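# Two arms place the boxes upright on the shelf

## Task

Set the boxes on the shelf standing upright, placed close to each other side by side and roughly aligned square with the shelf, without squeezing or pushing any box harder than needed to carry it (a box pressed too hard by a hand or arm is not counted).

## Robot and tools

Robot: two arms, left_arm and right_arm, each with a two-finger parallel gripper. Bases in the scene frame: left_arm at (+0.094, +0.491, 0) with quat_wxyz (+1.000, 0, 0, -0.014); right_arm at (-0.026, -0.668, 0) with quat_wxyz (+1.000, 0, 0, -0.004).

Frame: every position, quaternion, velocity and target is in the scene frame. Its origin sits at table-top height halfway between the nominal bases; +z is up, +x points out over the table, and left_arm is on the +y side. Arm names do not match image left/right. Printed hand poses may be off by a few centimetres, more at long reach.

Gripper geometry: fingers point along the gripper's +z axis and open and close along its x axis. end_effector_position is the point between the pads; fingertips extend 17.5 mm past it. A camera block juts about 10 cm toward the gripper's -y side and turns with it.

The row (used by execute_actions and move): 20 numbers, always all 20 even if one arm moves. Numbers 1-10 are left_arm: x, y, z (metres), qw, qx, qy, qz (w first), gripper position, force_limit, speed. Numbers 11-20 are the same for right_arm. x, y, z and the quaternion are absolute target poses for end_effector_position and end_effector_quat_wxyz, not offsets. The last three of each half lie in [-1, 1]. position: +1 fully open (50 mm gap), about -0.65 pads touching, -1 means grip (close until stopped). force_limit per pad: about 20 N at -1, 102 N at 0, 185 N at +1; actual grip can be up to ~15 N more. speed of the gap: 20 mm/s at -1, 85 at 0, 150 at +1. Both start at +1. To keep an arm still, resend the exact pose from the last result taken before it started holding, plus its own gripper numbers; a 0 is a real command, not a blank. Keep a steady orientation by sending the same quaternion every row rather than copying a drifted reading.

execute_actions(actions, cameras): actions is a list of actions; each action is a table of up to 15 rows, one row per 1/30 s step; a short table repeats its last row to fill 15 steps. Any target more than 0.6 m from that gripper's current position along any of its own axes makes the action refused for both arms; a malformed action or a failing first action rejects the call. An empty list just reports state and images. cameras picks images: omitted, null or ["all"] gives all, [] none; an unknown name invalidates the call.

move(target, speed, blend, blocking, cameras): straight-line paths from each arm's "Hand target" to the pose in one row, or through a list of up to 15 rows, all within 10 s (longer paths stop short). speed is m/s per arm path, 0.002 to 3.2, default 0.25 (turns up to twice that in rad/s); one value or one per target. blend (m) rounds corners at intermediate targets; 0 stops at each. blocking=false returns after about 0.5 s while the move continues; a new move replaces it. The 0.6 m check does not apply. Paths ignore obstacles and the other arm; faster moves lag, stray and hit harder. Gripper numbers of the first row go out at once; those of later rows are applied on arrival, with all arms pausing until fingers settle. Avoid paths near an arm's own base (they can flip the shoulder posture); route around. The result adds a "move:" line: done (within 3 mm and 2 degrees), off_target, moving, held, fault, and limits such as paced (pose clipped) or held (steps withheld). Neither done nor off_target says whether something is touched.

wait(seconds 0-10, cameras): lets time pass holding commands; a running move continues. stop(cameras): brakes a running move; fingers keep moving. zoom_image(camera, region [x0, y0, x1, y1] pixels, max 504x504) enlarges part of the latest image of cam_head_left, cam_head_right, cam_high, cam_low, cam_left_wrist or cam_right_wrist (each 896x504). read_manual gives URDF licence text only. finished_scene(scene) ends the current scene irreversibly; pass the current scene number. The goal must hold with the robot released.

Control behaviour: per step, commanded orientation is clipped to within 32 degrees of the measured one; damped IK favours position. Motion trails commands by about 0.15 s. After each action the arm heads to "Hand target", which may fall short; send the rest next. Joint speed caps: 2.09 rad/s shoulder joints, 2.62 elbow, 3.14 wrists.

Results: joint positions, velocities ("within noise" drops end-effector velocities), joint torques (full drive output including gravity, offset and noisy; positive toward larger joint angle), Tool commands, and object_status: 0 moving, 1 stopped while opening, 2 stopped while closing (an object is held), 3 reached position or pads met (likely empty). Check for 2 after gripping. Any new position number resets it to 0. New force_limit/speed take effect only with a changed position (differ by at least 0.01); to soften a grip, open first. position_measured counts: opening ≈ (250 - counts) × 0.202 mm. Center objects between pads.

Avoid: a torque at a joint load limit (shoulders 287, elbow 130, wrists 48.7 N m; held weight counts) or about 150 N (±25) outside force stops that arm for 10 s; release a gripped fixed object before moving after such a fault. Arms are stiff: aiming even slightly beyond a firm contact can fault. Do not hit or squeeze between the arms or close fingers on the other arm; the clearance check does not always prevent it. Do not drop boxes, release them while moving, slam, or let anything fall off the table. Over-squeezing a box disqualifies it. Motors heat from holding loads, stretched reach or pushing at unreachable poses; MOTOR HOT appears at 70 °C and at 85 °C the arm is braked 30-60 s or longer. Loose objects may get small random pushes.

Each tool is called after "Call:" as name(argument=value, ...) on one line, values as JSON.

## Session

Call:
execute_actions(actions=[])

Call:
zoom_image(camera="cam_head_left", region=[280, 210, 540, 390])

Call:
zoom_image(camera="cam_high", region=[320, 170, 560, 360])

Scene clock: 0.00 s.
left_arm: end_effector_position=(+0.4344, +0.3203, +0.3199) position_measured=3 object_status=3 end_effector_quat_wxyz=(-0.515, +0.254, +0.653, -0.494) | right_arm: end_effector_position=(+0.0811, -0.0948, +0.3022) position_measured=3 object_status=3 end_effector_quat_wxyz=(-0.228, -0.063, +0.914, +0.330)
Joint positions: left_arm=[2.766 -1.349 2.031 -0.657 -2.369 -0.417] | right_arm=[3.817 -1.848 2.384 -2.099 -0.745 -1.045]
Joint velocities: within noise
Joint torques (N m): no reading
Motor temperatures (°C): left_arm=[34 32 34 32 35 30] | right_arm=[28 25 30 35 31 36]
Hand target: left_arm +0.4344, +0.3203, +0.3199; -0.515, +0.254, +0.653, -0.494 | right_arm +0.0811, -0.0948, +0.3022; -0.228, -0.063, +0.914, +0.330
Tool commands: left_gripper/position=+1.0 left_gripper/force_limit=+1.0 left_gripper/speed=+1.0 right_gripper/position=+1.0 right_gripper/force_limit=+1.0 right_gripper/speed=+1.0

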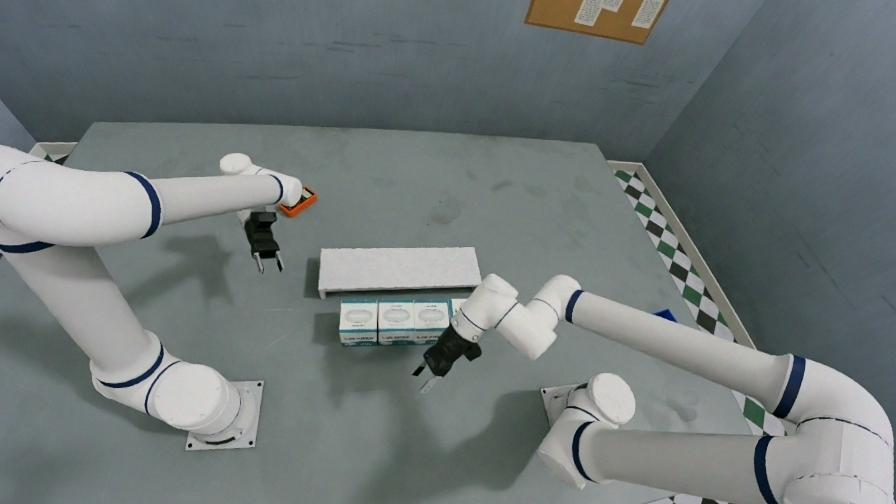

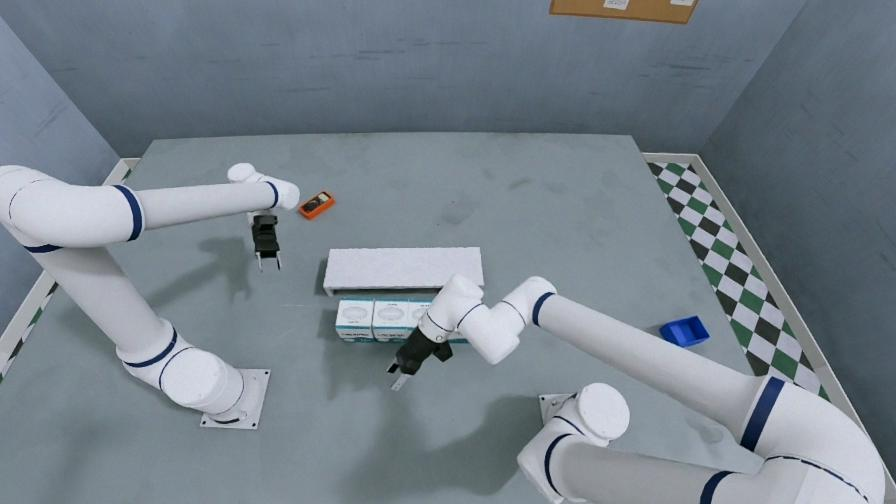

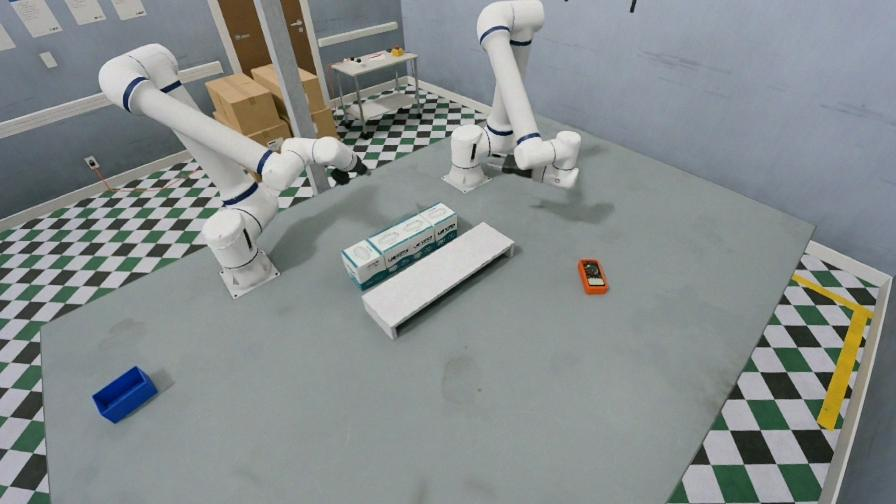

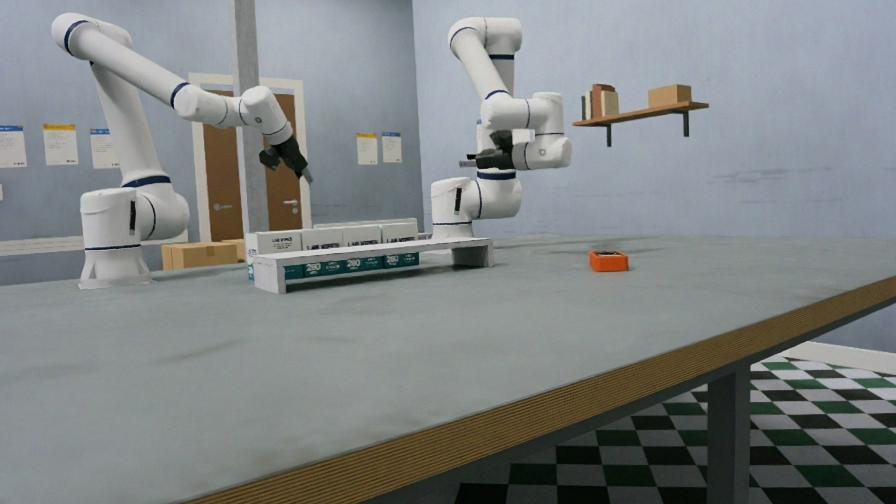

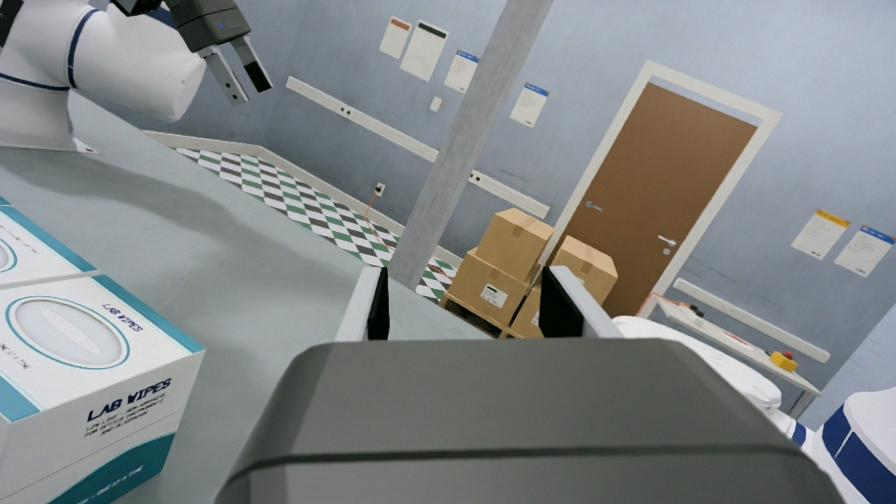

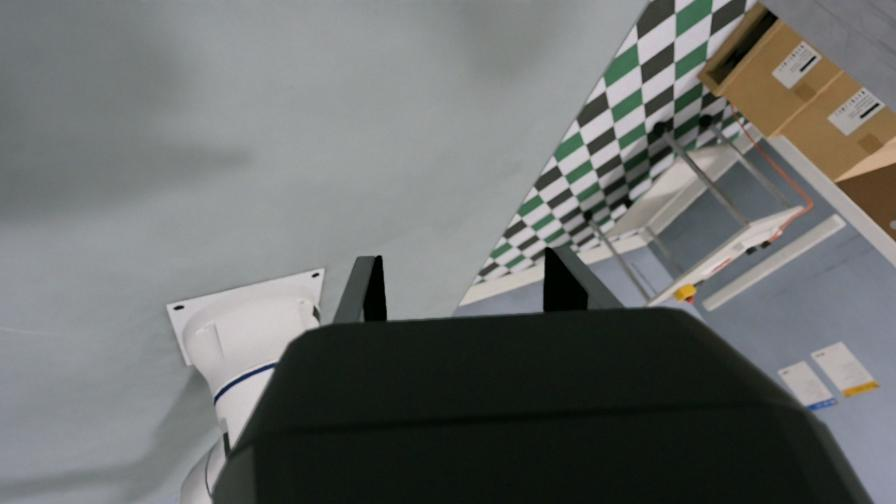

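Scaled by 1.938 from the camera's 896x504 image, which has a finer 1280x720 frame.

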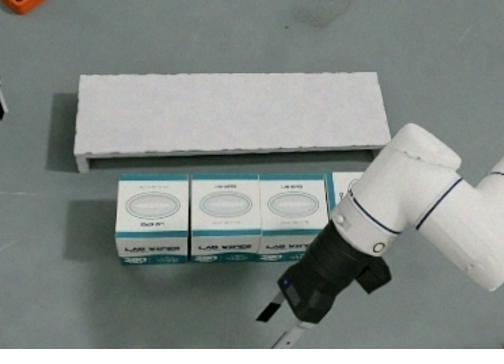

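Scaled by 2.100 from the camera's 896x504 image, which has a finer 1280x720 frame.

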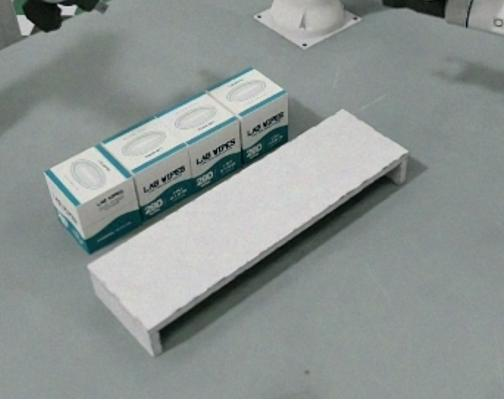

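Call:
move(target=[[0.42,0.35,0.35,0,0.7071,0.7071,0,1,-1,0,0.2,-0.2,0.42,0,0.7071,0.7071,0,1,-1,0],[0.32,0.22,0.28,0,0.7071,0.7071,0,1,-1,0,0.32,-0.45,0.28,0,0.7071,0.7071,0,1,-1,0]], speed=0.3)

Call:
zoom_image(camera="cam_head_left", region=[280, 230, 540, 370])

Call:
zoom_image(camera="cam_head_right", region=[280, 230, 540, 370])

Scene clock: 13.20 s.
left_arm: end_effector_position=(+0.3200, +0.2200, +0.2800) position_measured=3 object_status=3 end_effector_quat_wxyz=(+0.000, +0.707, +0.707, +0.000) | right_arm: end_effector_position=(+0.3199, -0.4499, +0.2801) position_measured=3 object_status=3 end_effector_quat_wxyz=(+0.000, +0.707, +0.707, +0.000)
Joint positions: left_arm=[1.769 -2.216 2.436 -1.79 -1.571 -1.402] | right_arm=[3.262 -2.068 2.377 -1.88 -1.571 0.113]
Joint velocities: within noise
Joint torques (N m): left_arm=[-20.02 9.12 -32.95 -10.06 2.42 -4.32] | right_arm=[-22.34 5.69 -36.45 -7.76 2.5 -3.35]
Motor temperatures (°C): left_arm=[34 32 34 32 35 30] | right_arm=[28 25 30 35 31 36]
Hand target: left_arm +0.3200, +0.2200, +0.2800; +0.000, +0.707, +0.707, +0.000 | right_arm +0.3200, -0.4500, +0.2800; +0.000, +0.707, +0.707, +0.000
Off the commanded pose: left_arm 0.000 m, 0 deg | right_arm 0.000 m, 0 deg.
move: done

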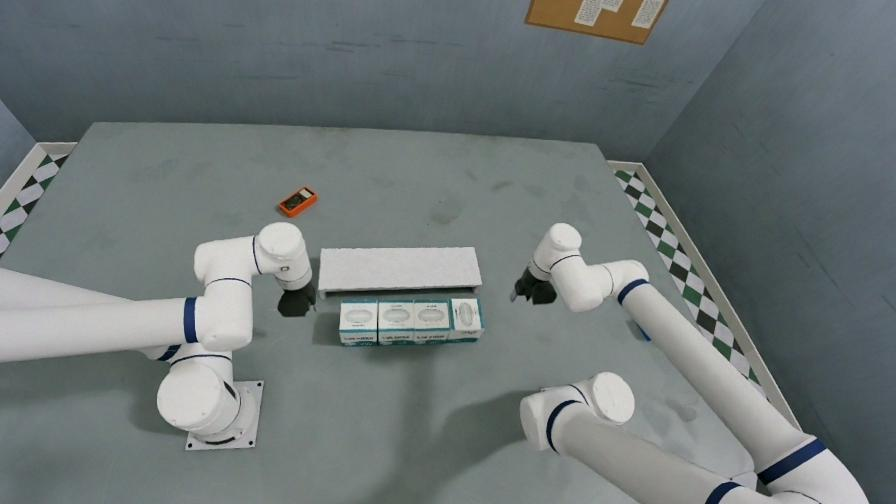

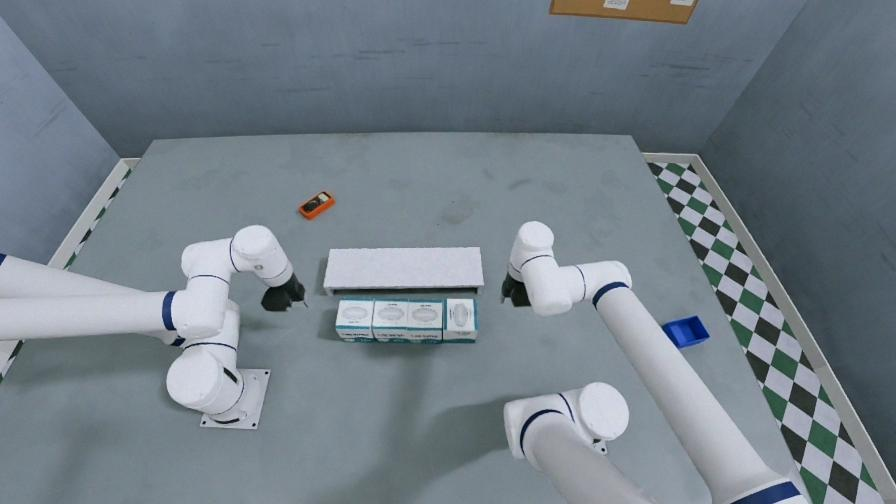

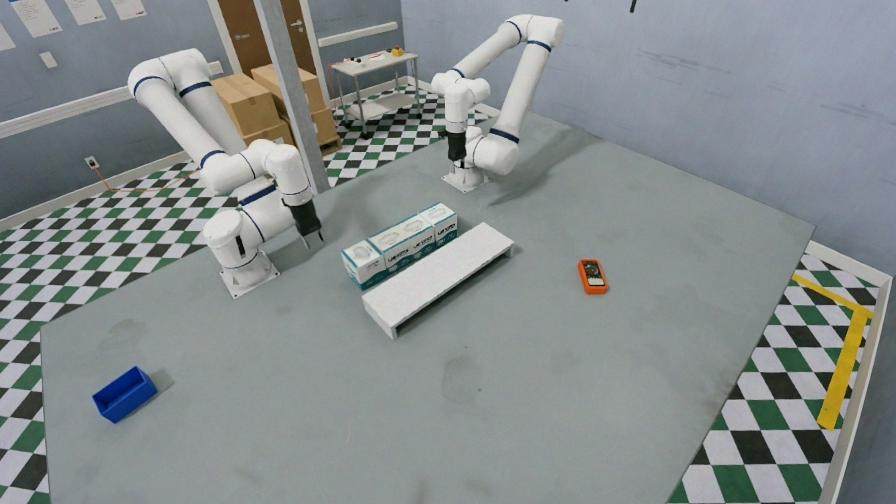

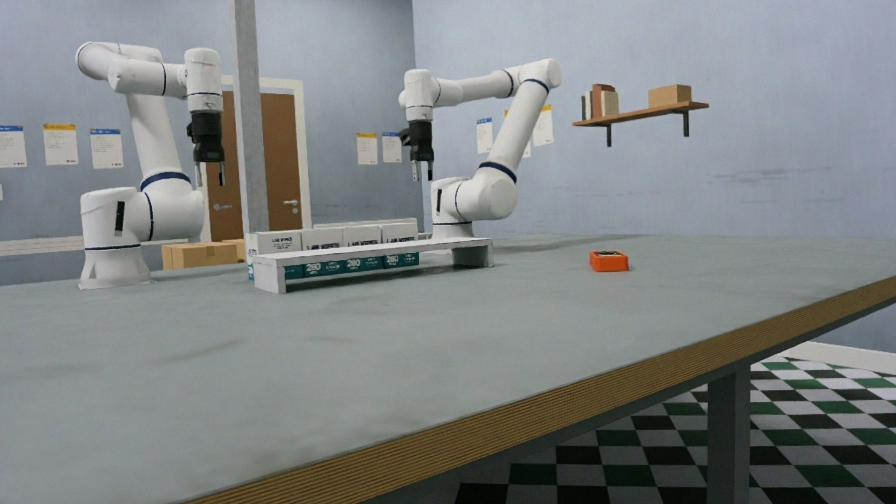

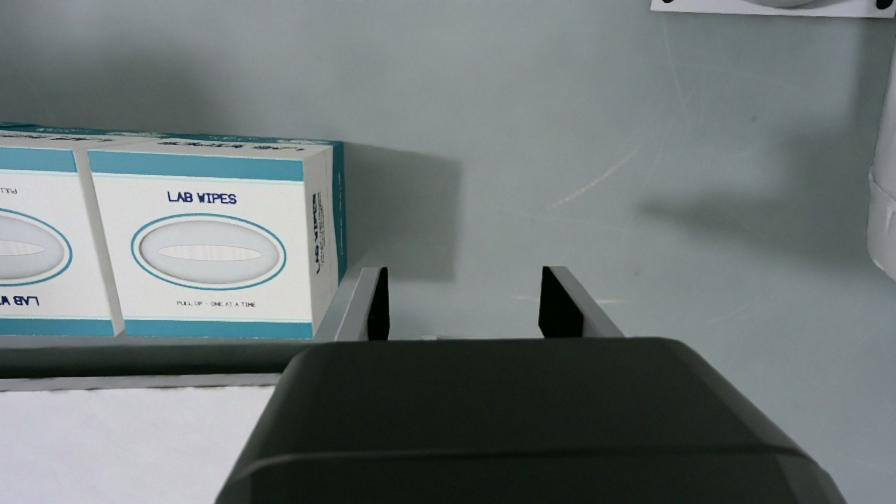

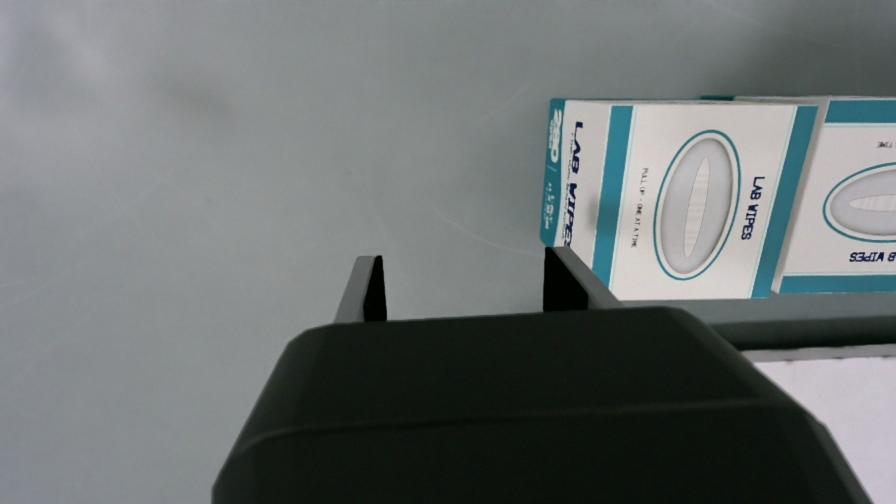

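Scaled by 1.938 from the camera's 896x504 image, which has a finer 1280x720 frame.

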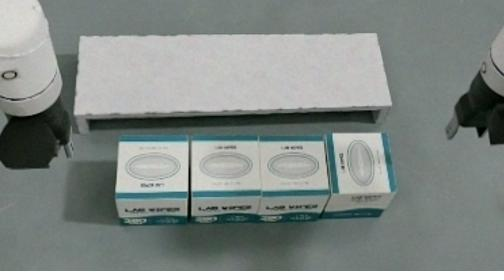

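Scaled by 1.938 from the camera's 896x504 image, which has a finer 1280x720 frame.

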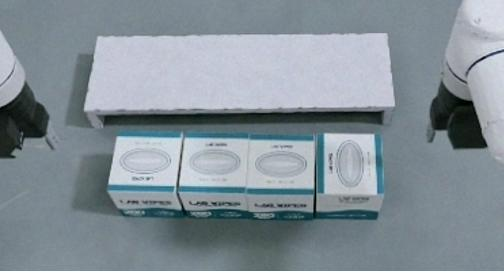

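Call:
move(target=[[0.385,0.22,0.25,0.2388,0.923,0.0529,-0.2971,1,-1,0,0.336,-0.45,0.2,0.0093,0.0254,0.9394,0.3419,1,-1,0],[0.370,0.18,0.058,0.2388,0.923,0.0529,-0.2971,1,-1,0,0.335,-0.435,0.056,0.0093,0.0254,0.9394,0.3419,1,-1,0],[0.3685,0.158,0.058,0.2388,0.923,0.0529,-0.2971,1,-1,0,0.3375,-0.395,0.056,0.0093,0.0254,0.9394,0.3419,1,-1,0]], speed=[0.2,0.2,0.05])

Call:
zoom_image(camera="cam_head_right", region=[280, 260, 540, 370])

Call:
zoom_image(camera="cam_head_left", region=[280, 260, 540, 370])

Call:
zoom_image(camera="cam_high", region=[320, 170, 520, 310])

Scene clock: 38.17 s.
left_arm: end_effector_position=(+0.3685, +0.1580, +0.0580) position_measured=3 object_status=3 end_effector_quat_wxyz=(+0.239, +0.923, +0.053, -0.297) | right_arm: end_effector_position=(+0.3375, -0.3951, +0.0560) position_measured=3 object_status=3 end_effector_quat_wxyz=(+0.009, +0.025, +0.939, +0.342)
Joint positions: left_arm=[2.335 -1.367 2.6 -2.802 -2.353 0.622] | right_arm=[2.9 -1.631 2.766 -2.544 -0.888 -1.823]
Joint velocities: within noise
Joint torques (N m): left_arm=[-21.05 -22.22 -21.22 -10.33 -2.34 -4.5] | right_arm=[8.53 -8.83 -27.99 -7.09 4 2.68]
Motor temperatures (°C): left_arm=[34 31 34 32 35 30] | right_arm=[28 24 30 35 30 36]
Hand target: left_arm +0.3685, +0.1580, +0.0580; +0.239, +0.923, +0.053, -0.297 | right_arm +0.3375, -0.3950, +0.0560; +0.009, +0.025, +0.939, +0.342
Off the commanded pose: left_arm 0.000 m, 0 deg | right_arm 0.000 m, 0 deg.
move: done

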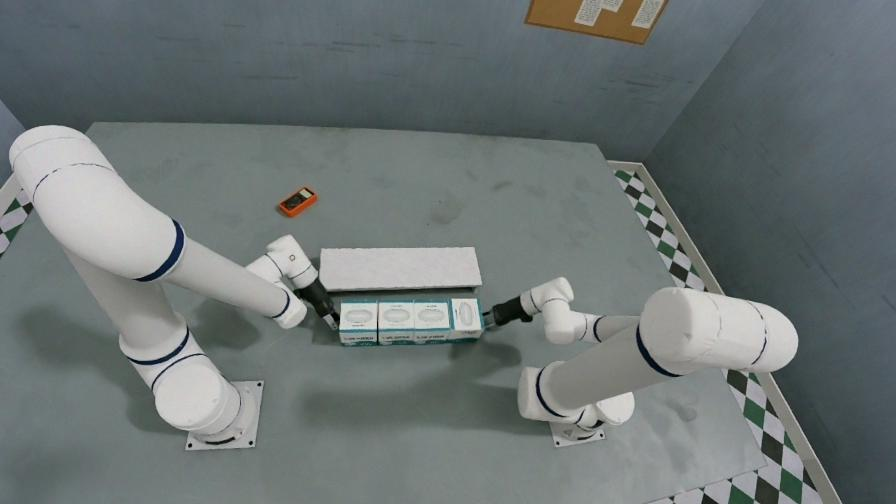

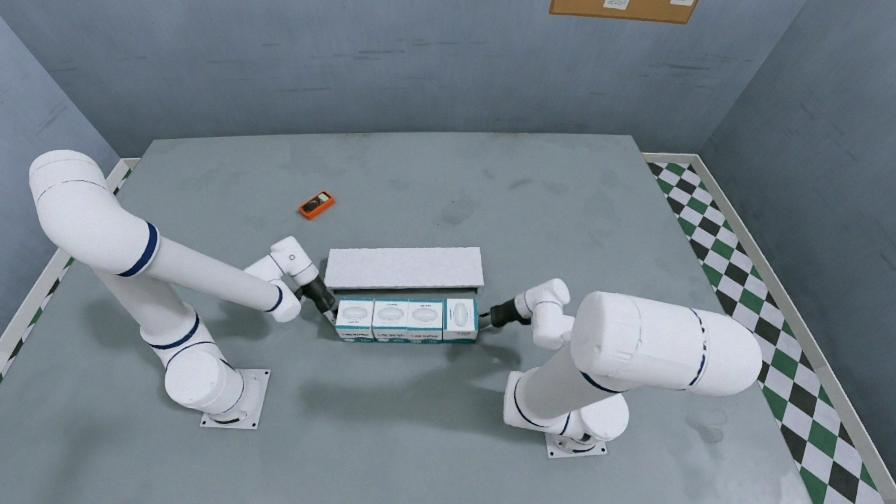

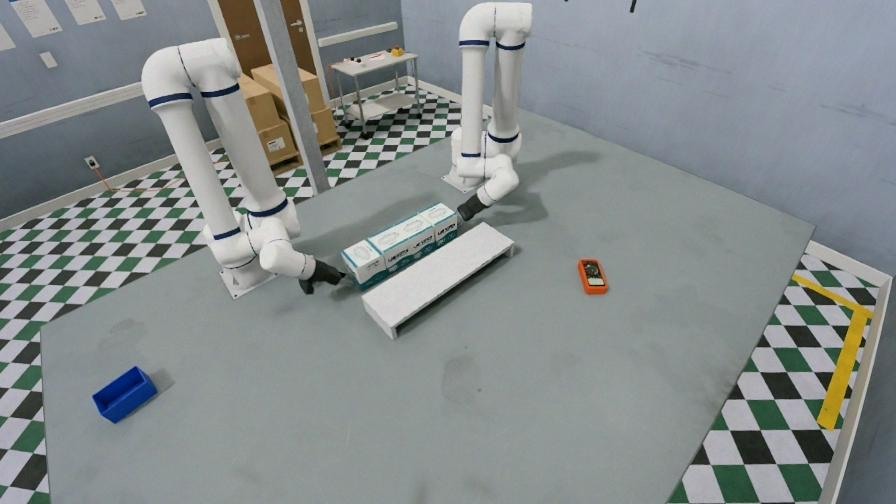

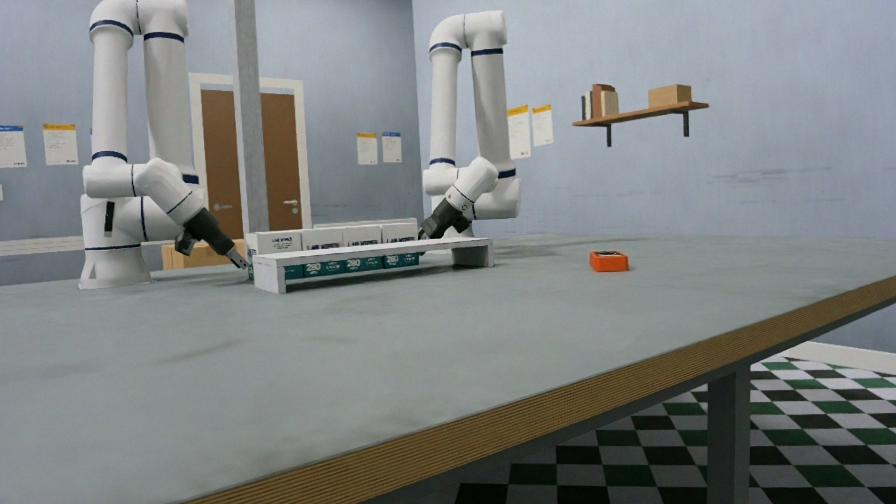

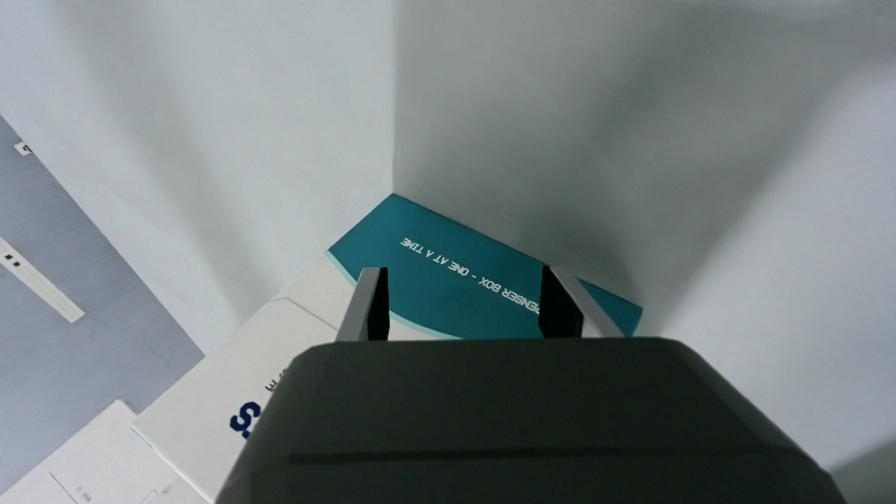

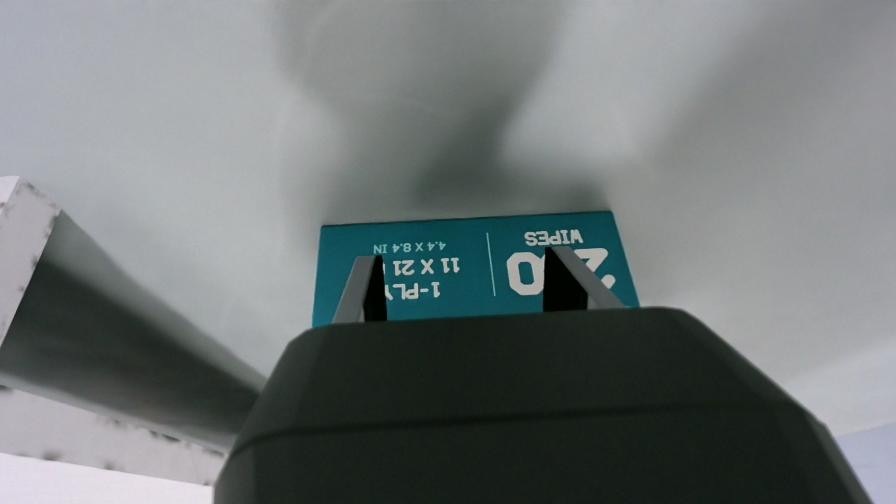

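Scaled by 1.938 from the camera's 896x504 image, which has a finer 1280x720 frame.

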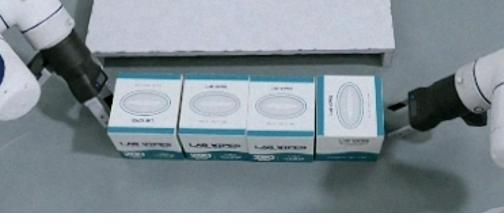

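Scaled by 1.938 from the camera's 896x504 image, which has a finer 1280x720 frame.

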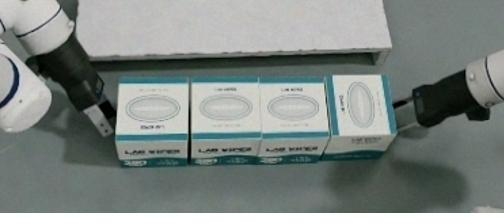

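Scaled by 2.520 from the camera's 896x504 image, which has a finer 1280x720 frame.

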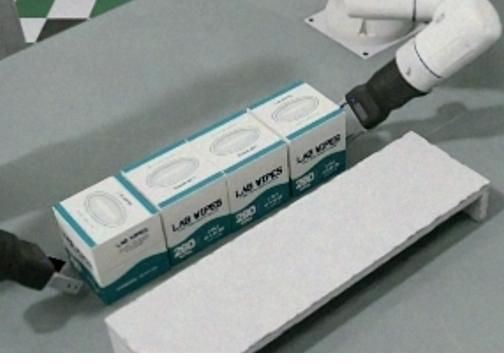

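Call:
move(target=[0.3676,0.142,0.058,0.2388,0.923,0.0529,-0.2971,1,-1,0,0.3384,-0.378,0.056,0.0093,0.0254,0.9394,0.3419,1,-1,0], speed=0.015, cameras=["cam_left_wrist","cam_right_wrist","cam_head_left"])

Call:
zoom_image(camera="cam_head_left", region=[300, 270, 520, 370])

Scene clock: 47.23 s.
left_arm: end_effector_position=(+0.3676, +0.1421, +0.0580) position_measured=3 object_status=3 end_effector_quat_wxyz=(+0.239, +0.923, +0.053, -0.297) | right_arm: end_effector_position=(+0.3384, -0.3781, +0.0560) position_measured=3 object_status=3 end_effector_quat_wxyz=(+0.009, +0.025, +0.939, +0.342)
Joint positions: left_arm=[2.309 -1.351 2.589 -2.833 -2.353 0.585] | right_arm=[2.952 -1.602 2.761 -2.611 -0.881 -1.757]
Joint velocities: within noise
Joint torques (N m): left_arm=[-21.95 -21.37 -21.63 -10.03 0.11 -4.21] | right_arm=[5 -13.57 -26.52 -7.77 4.17 1.93]
Motor temperatures (°C): left_arm=[34 31 34 32 35 30] | right_arm=[28 24 30 35 30 36]
Hand target: left_arm +0.3676, +0.1420, +0.0580; +0.239, +0.923, +0.053, -0.297 | right_arm +0.3384, -0.3780, +0.0560; +0.009, +0.025, +0.939, +0.342
Off the commanded pose: left_arm 0.000 m, 0 deg | right_arm 0.000 m, 0 deg.
move: done
Images, in order (width x height): cam_head_left 896x504, cam_left_wrist 896x504, cam_right_wrist 896x504.

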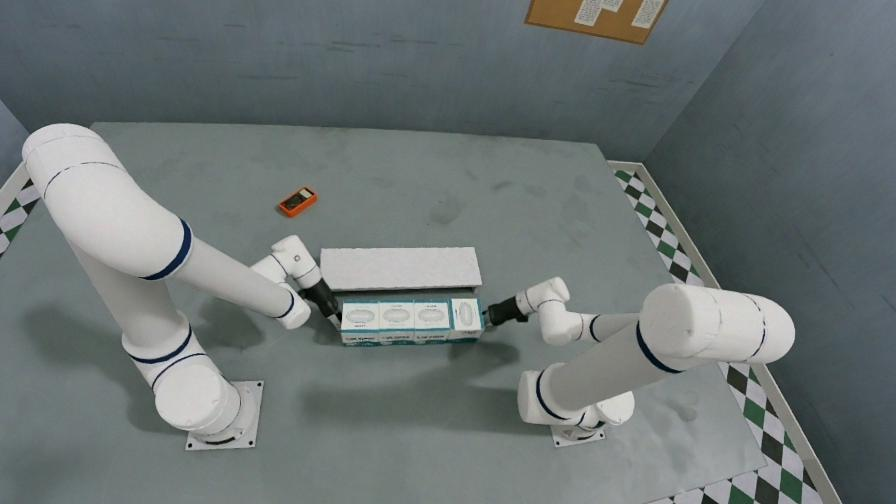

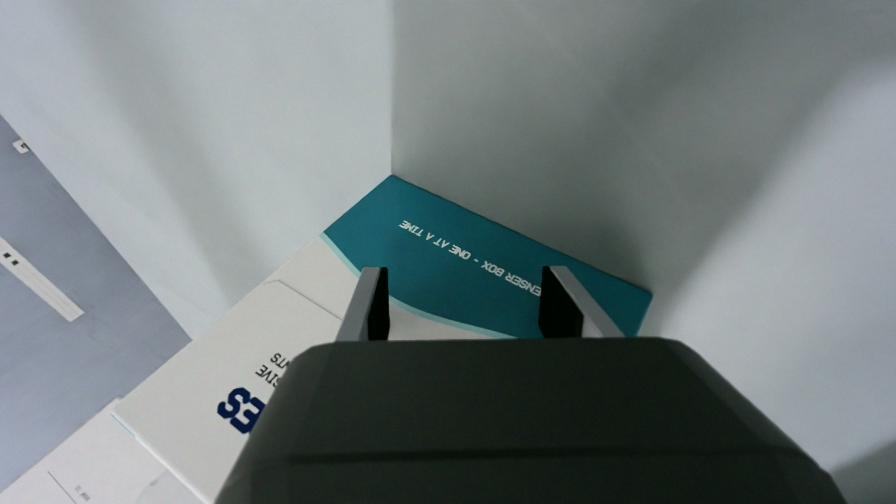

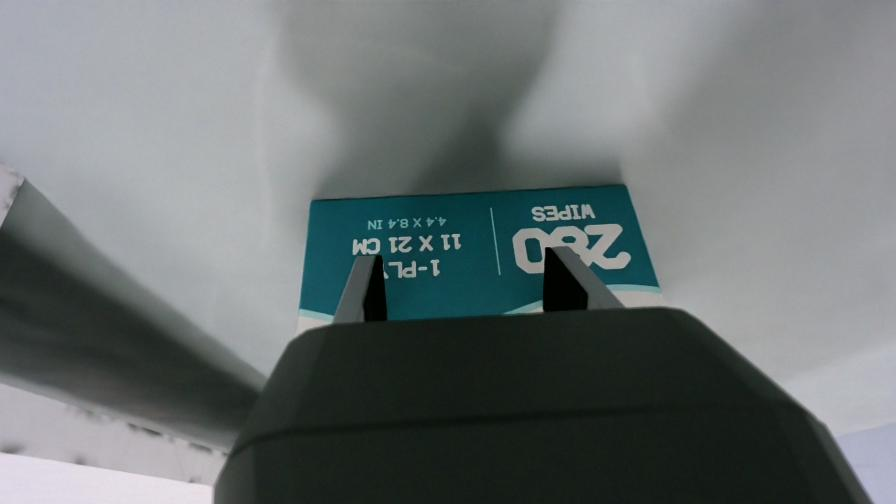

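Scaled by 2.291 from the camera's 896x504 image, which has a finer 1280x720 frame.

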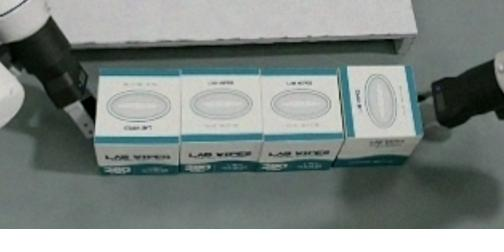

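Call:
move(target=[0.3676,0.142,0.058,0.2388,0.923,0.0529,-0.2971,1,-1,0,0.3386,-0.374,0.056,0.0093,0.0254,0.9394,0.3419,1,-1,0], speed=0.01, cameras=["cam_right_wrist","cam_head_left"])

Call:
zoom_image(camera="cam_head_left", region=[420, 270, 540, 370])

Call:
move(target=[0.3676,0.142,0.058,0.2388,0.923,0.0529,-0.2971,1,-1,0,0.3387,-0.372,0.056,0.0093,0.0254,0.9394,0.3419,1,-1,0], speed=0.01, cameras=["cam_right_wrist","cam_left_wrist","cam_head_left"])

Call:
zoom_image(camera="cam_head_left", region=[420, 270, 540, 370])

Scene clock: 56.87 s.
left_arm: end_effector_position=(+0.3676, +0.1420, +0.0580) position_measured=3 object_status=3 end_effector_quat_wxyz=(+0.239, +0.923, +0.053, -0.297) | right_arm: end_effector_position=(+0.3386, -0.3741, +0.0560) position_measured=3 object_status=3 end_effector_quat_wxyz=(+0.009, +0.025, +0.939, +0.342)
Joint positions: left_arm=[2.309 -1.351 2.589 -2.833 -2.353 0.585] | right_arm=[2.964 -1.594 2.759 -2.627 -0.88 -1.741]
Joint velocities: within noise
Joint torques (N m): left_arm=[-19.03 -23.09 -14.85 -9.56 -0.2 -4.44] | right_arm=[5.28 -8.58 -27.2 -8.16 4.14 1.39]
Motor temperatures (°C): left_arm=[34 31 34 32 35 30] | right_arm=[28 24 30 35 30 36]
Hand target: left_arm +0.3676, +0.1420, +0.0580; +0.239, +0.923, +0.053, -0.297 | right_arm +0.3386, -0.3740, +0.0560; +0.009, +0.025, +0.939, +0.342
Off the commanded pose: left_arm 0.000 m, 0 deg | right_arm 0.000 m, 0 deg.
move: done
Images, in order (width x height): cam_head_left 896x504, cam_right_wrist 896x504.

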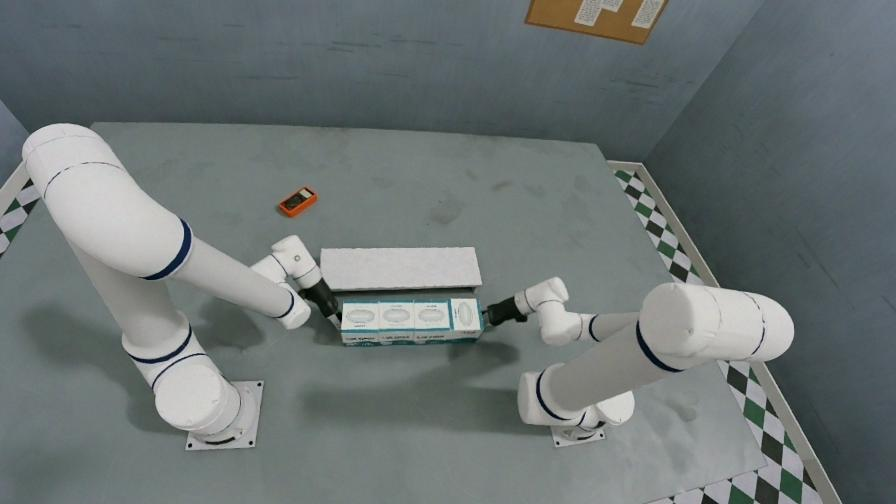

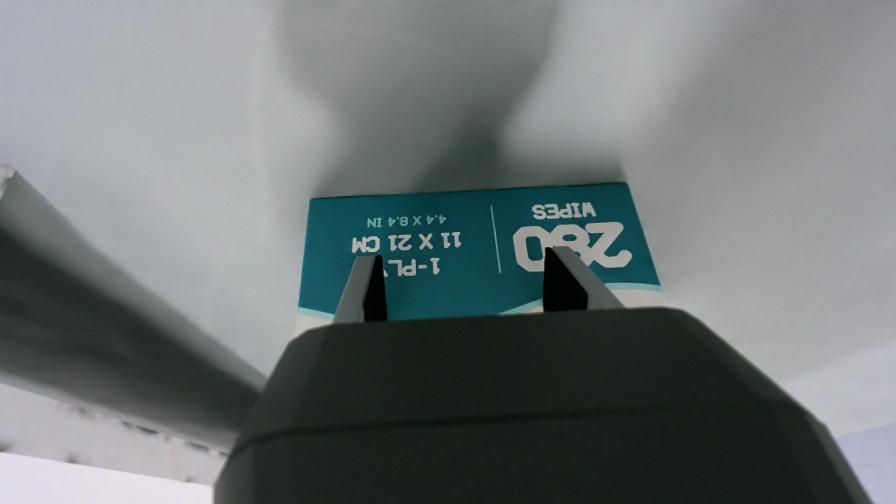

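Scaled by 4.200 from the camera's 896x504 image, which has a finer 1280x720 frame.

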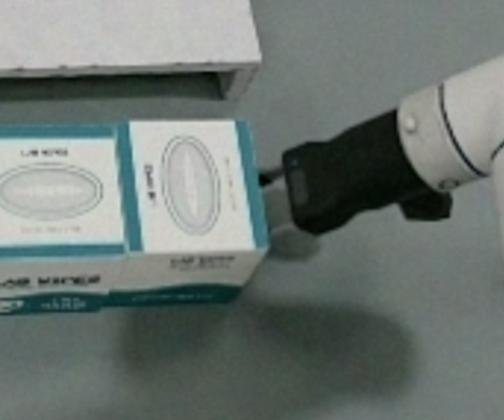

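Scene clock: 57.57 s.
left_arm: end_effector_position=(+0.3676, +0.1420, +0.0580) position_measured=3 object_status=3 end_effector_quat_wxyz=(+0.239, +0.923, +0.053, -0.297) | right_arm: end_effector_position=(+0.3387, -0.3721, +0.0560) position_measured=3 object_status=3 end_effector_quat_wxyz=(+0.009, +0.025, +0.939, +0.342)
Joint positions: left_arm=[2.309 -1.351 2.589 -2.833 -2.353 0.585] | right_arm=[2.97 -1.591 2.758 -2.634 -0.879 -1.734]
Joint velocities: within noise
Joint torques (N m): left_arm=[-21.3 -23.54 -13.3 -9.61 -0.12 -4.14] | right_arm=[10.24 -9.13 -28.18 -8.89 4.02 1.63]
Motor temperatures (°C): left_arm=[34 31 34 32 35 30] | right_arm=[28 24 30 35 30 36]
Hand target: left_arm +0.3676, +0.1420, +0.0580; +0.239, +0.923, +0.053, -0.297 | right_arm +0.3387, -0.3720, +0.0560; +0.009, +0.025, +0.939, +0.342
Off the commanded pose: left_arm 0.000 m, 0 deg | right_arm 0.000 m, 0 deg.
move: done
Images, in order (width x height): cam_head_left 896x504, cam_left_wrist 896x504, cam_right_wrist 896x504.

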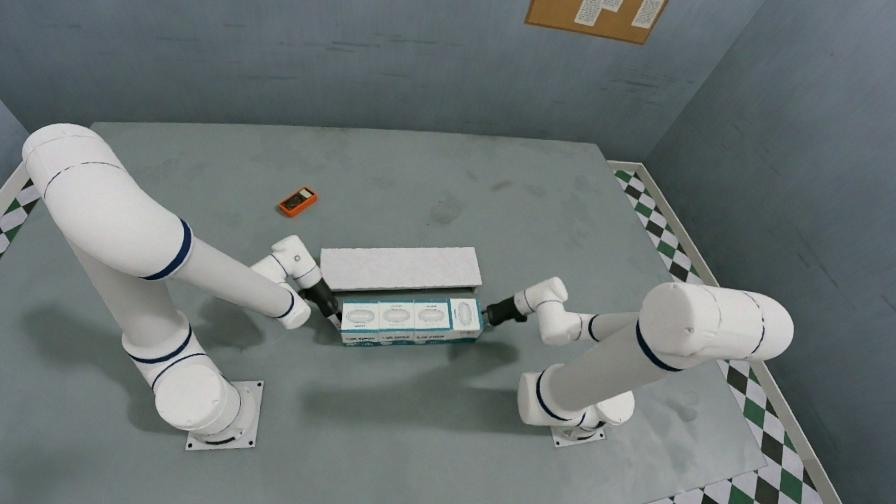

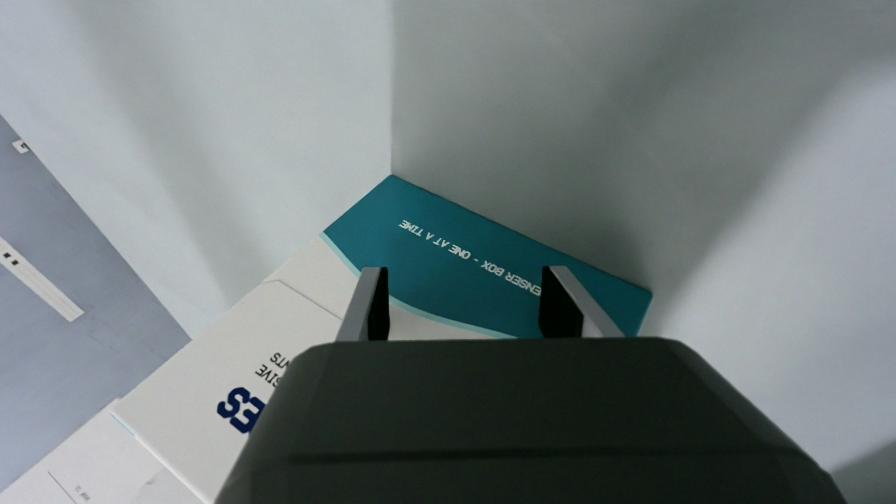

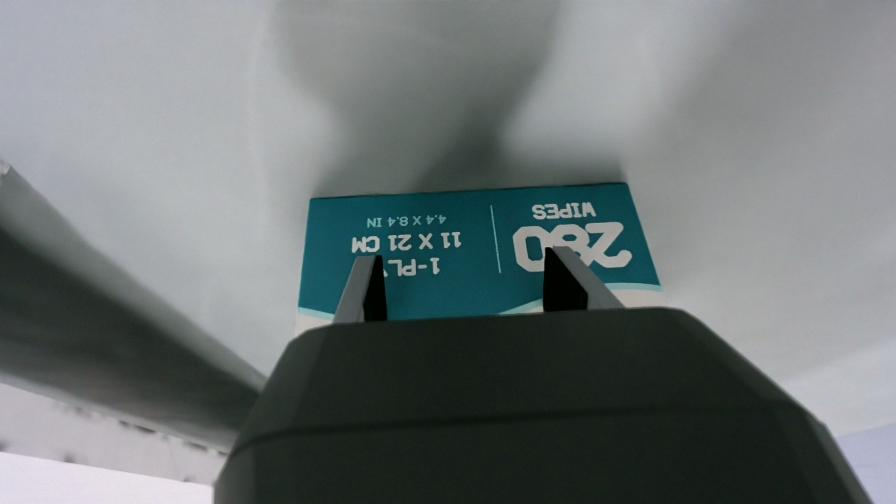

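Scaled by 4.200 from the camera's 896x504 image, which has a finer 1280x720 frame.

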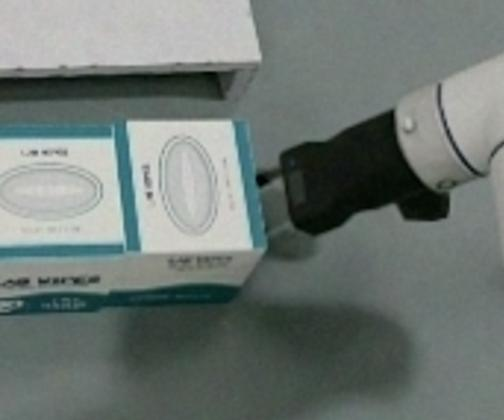

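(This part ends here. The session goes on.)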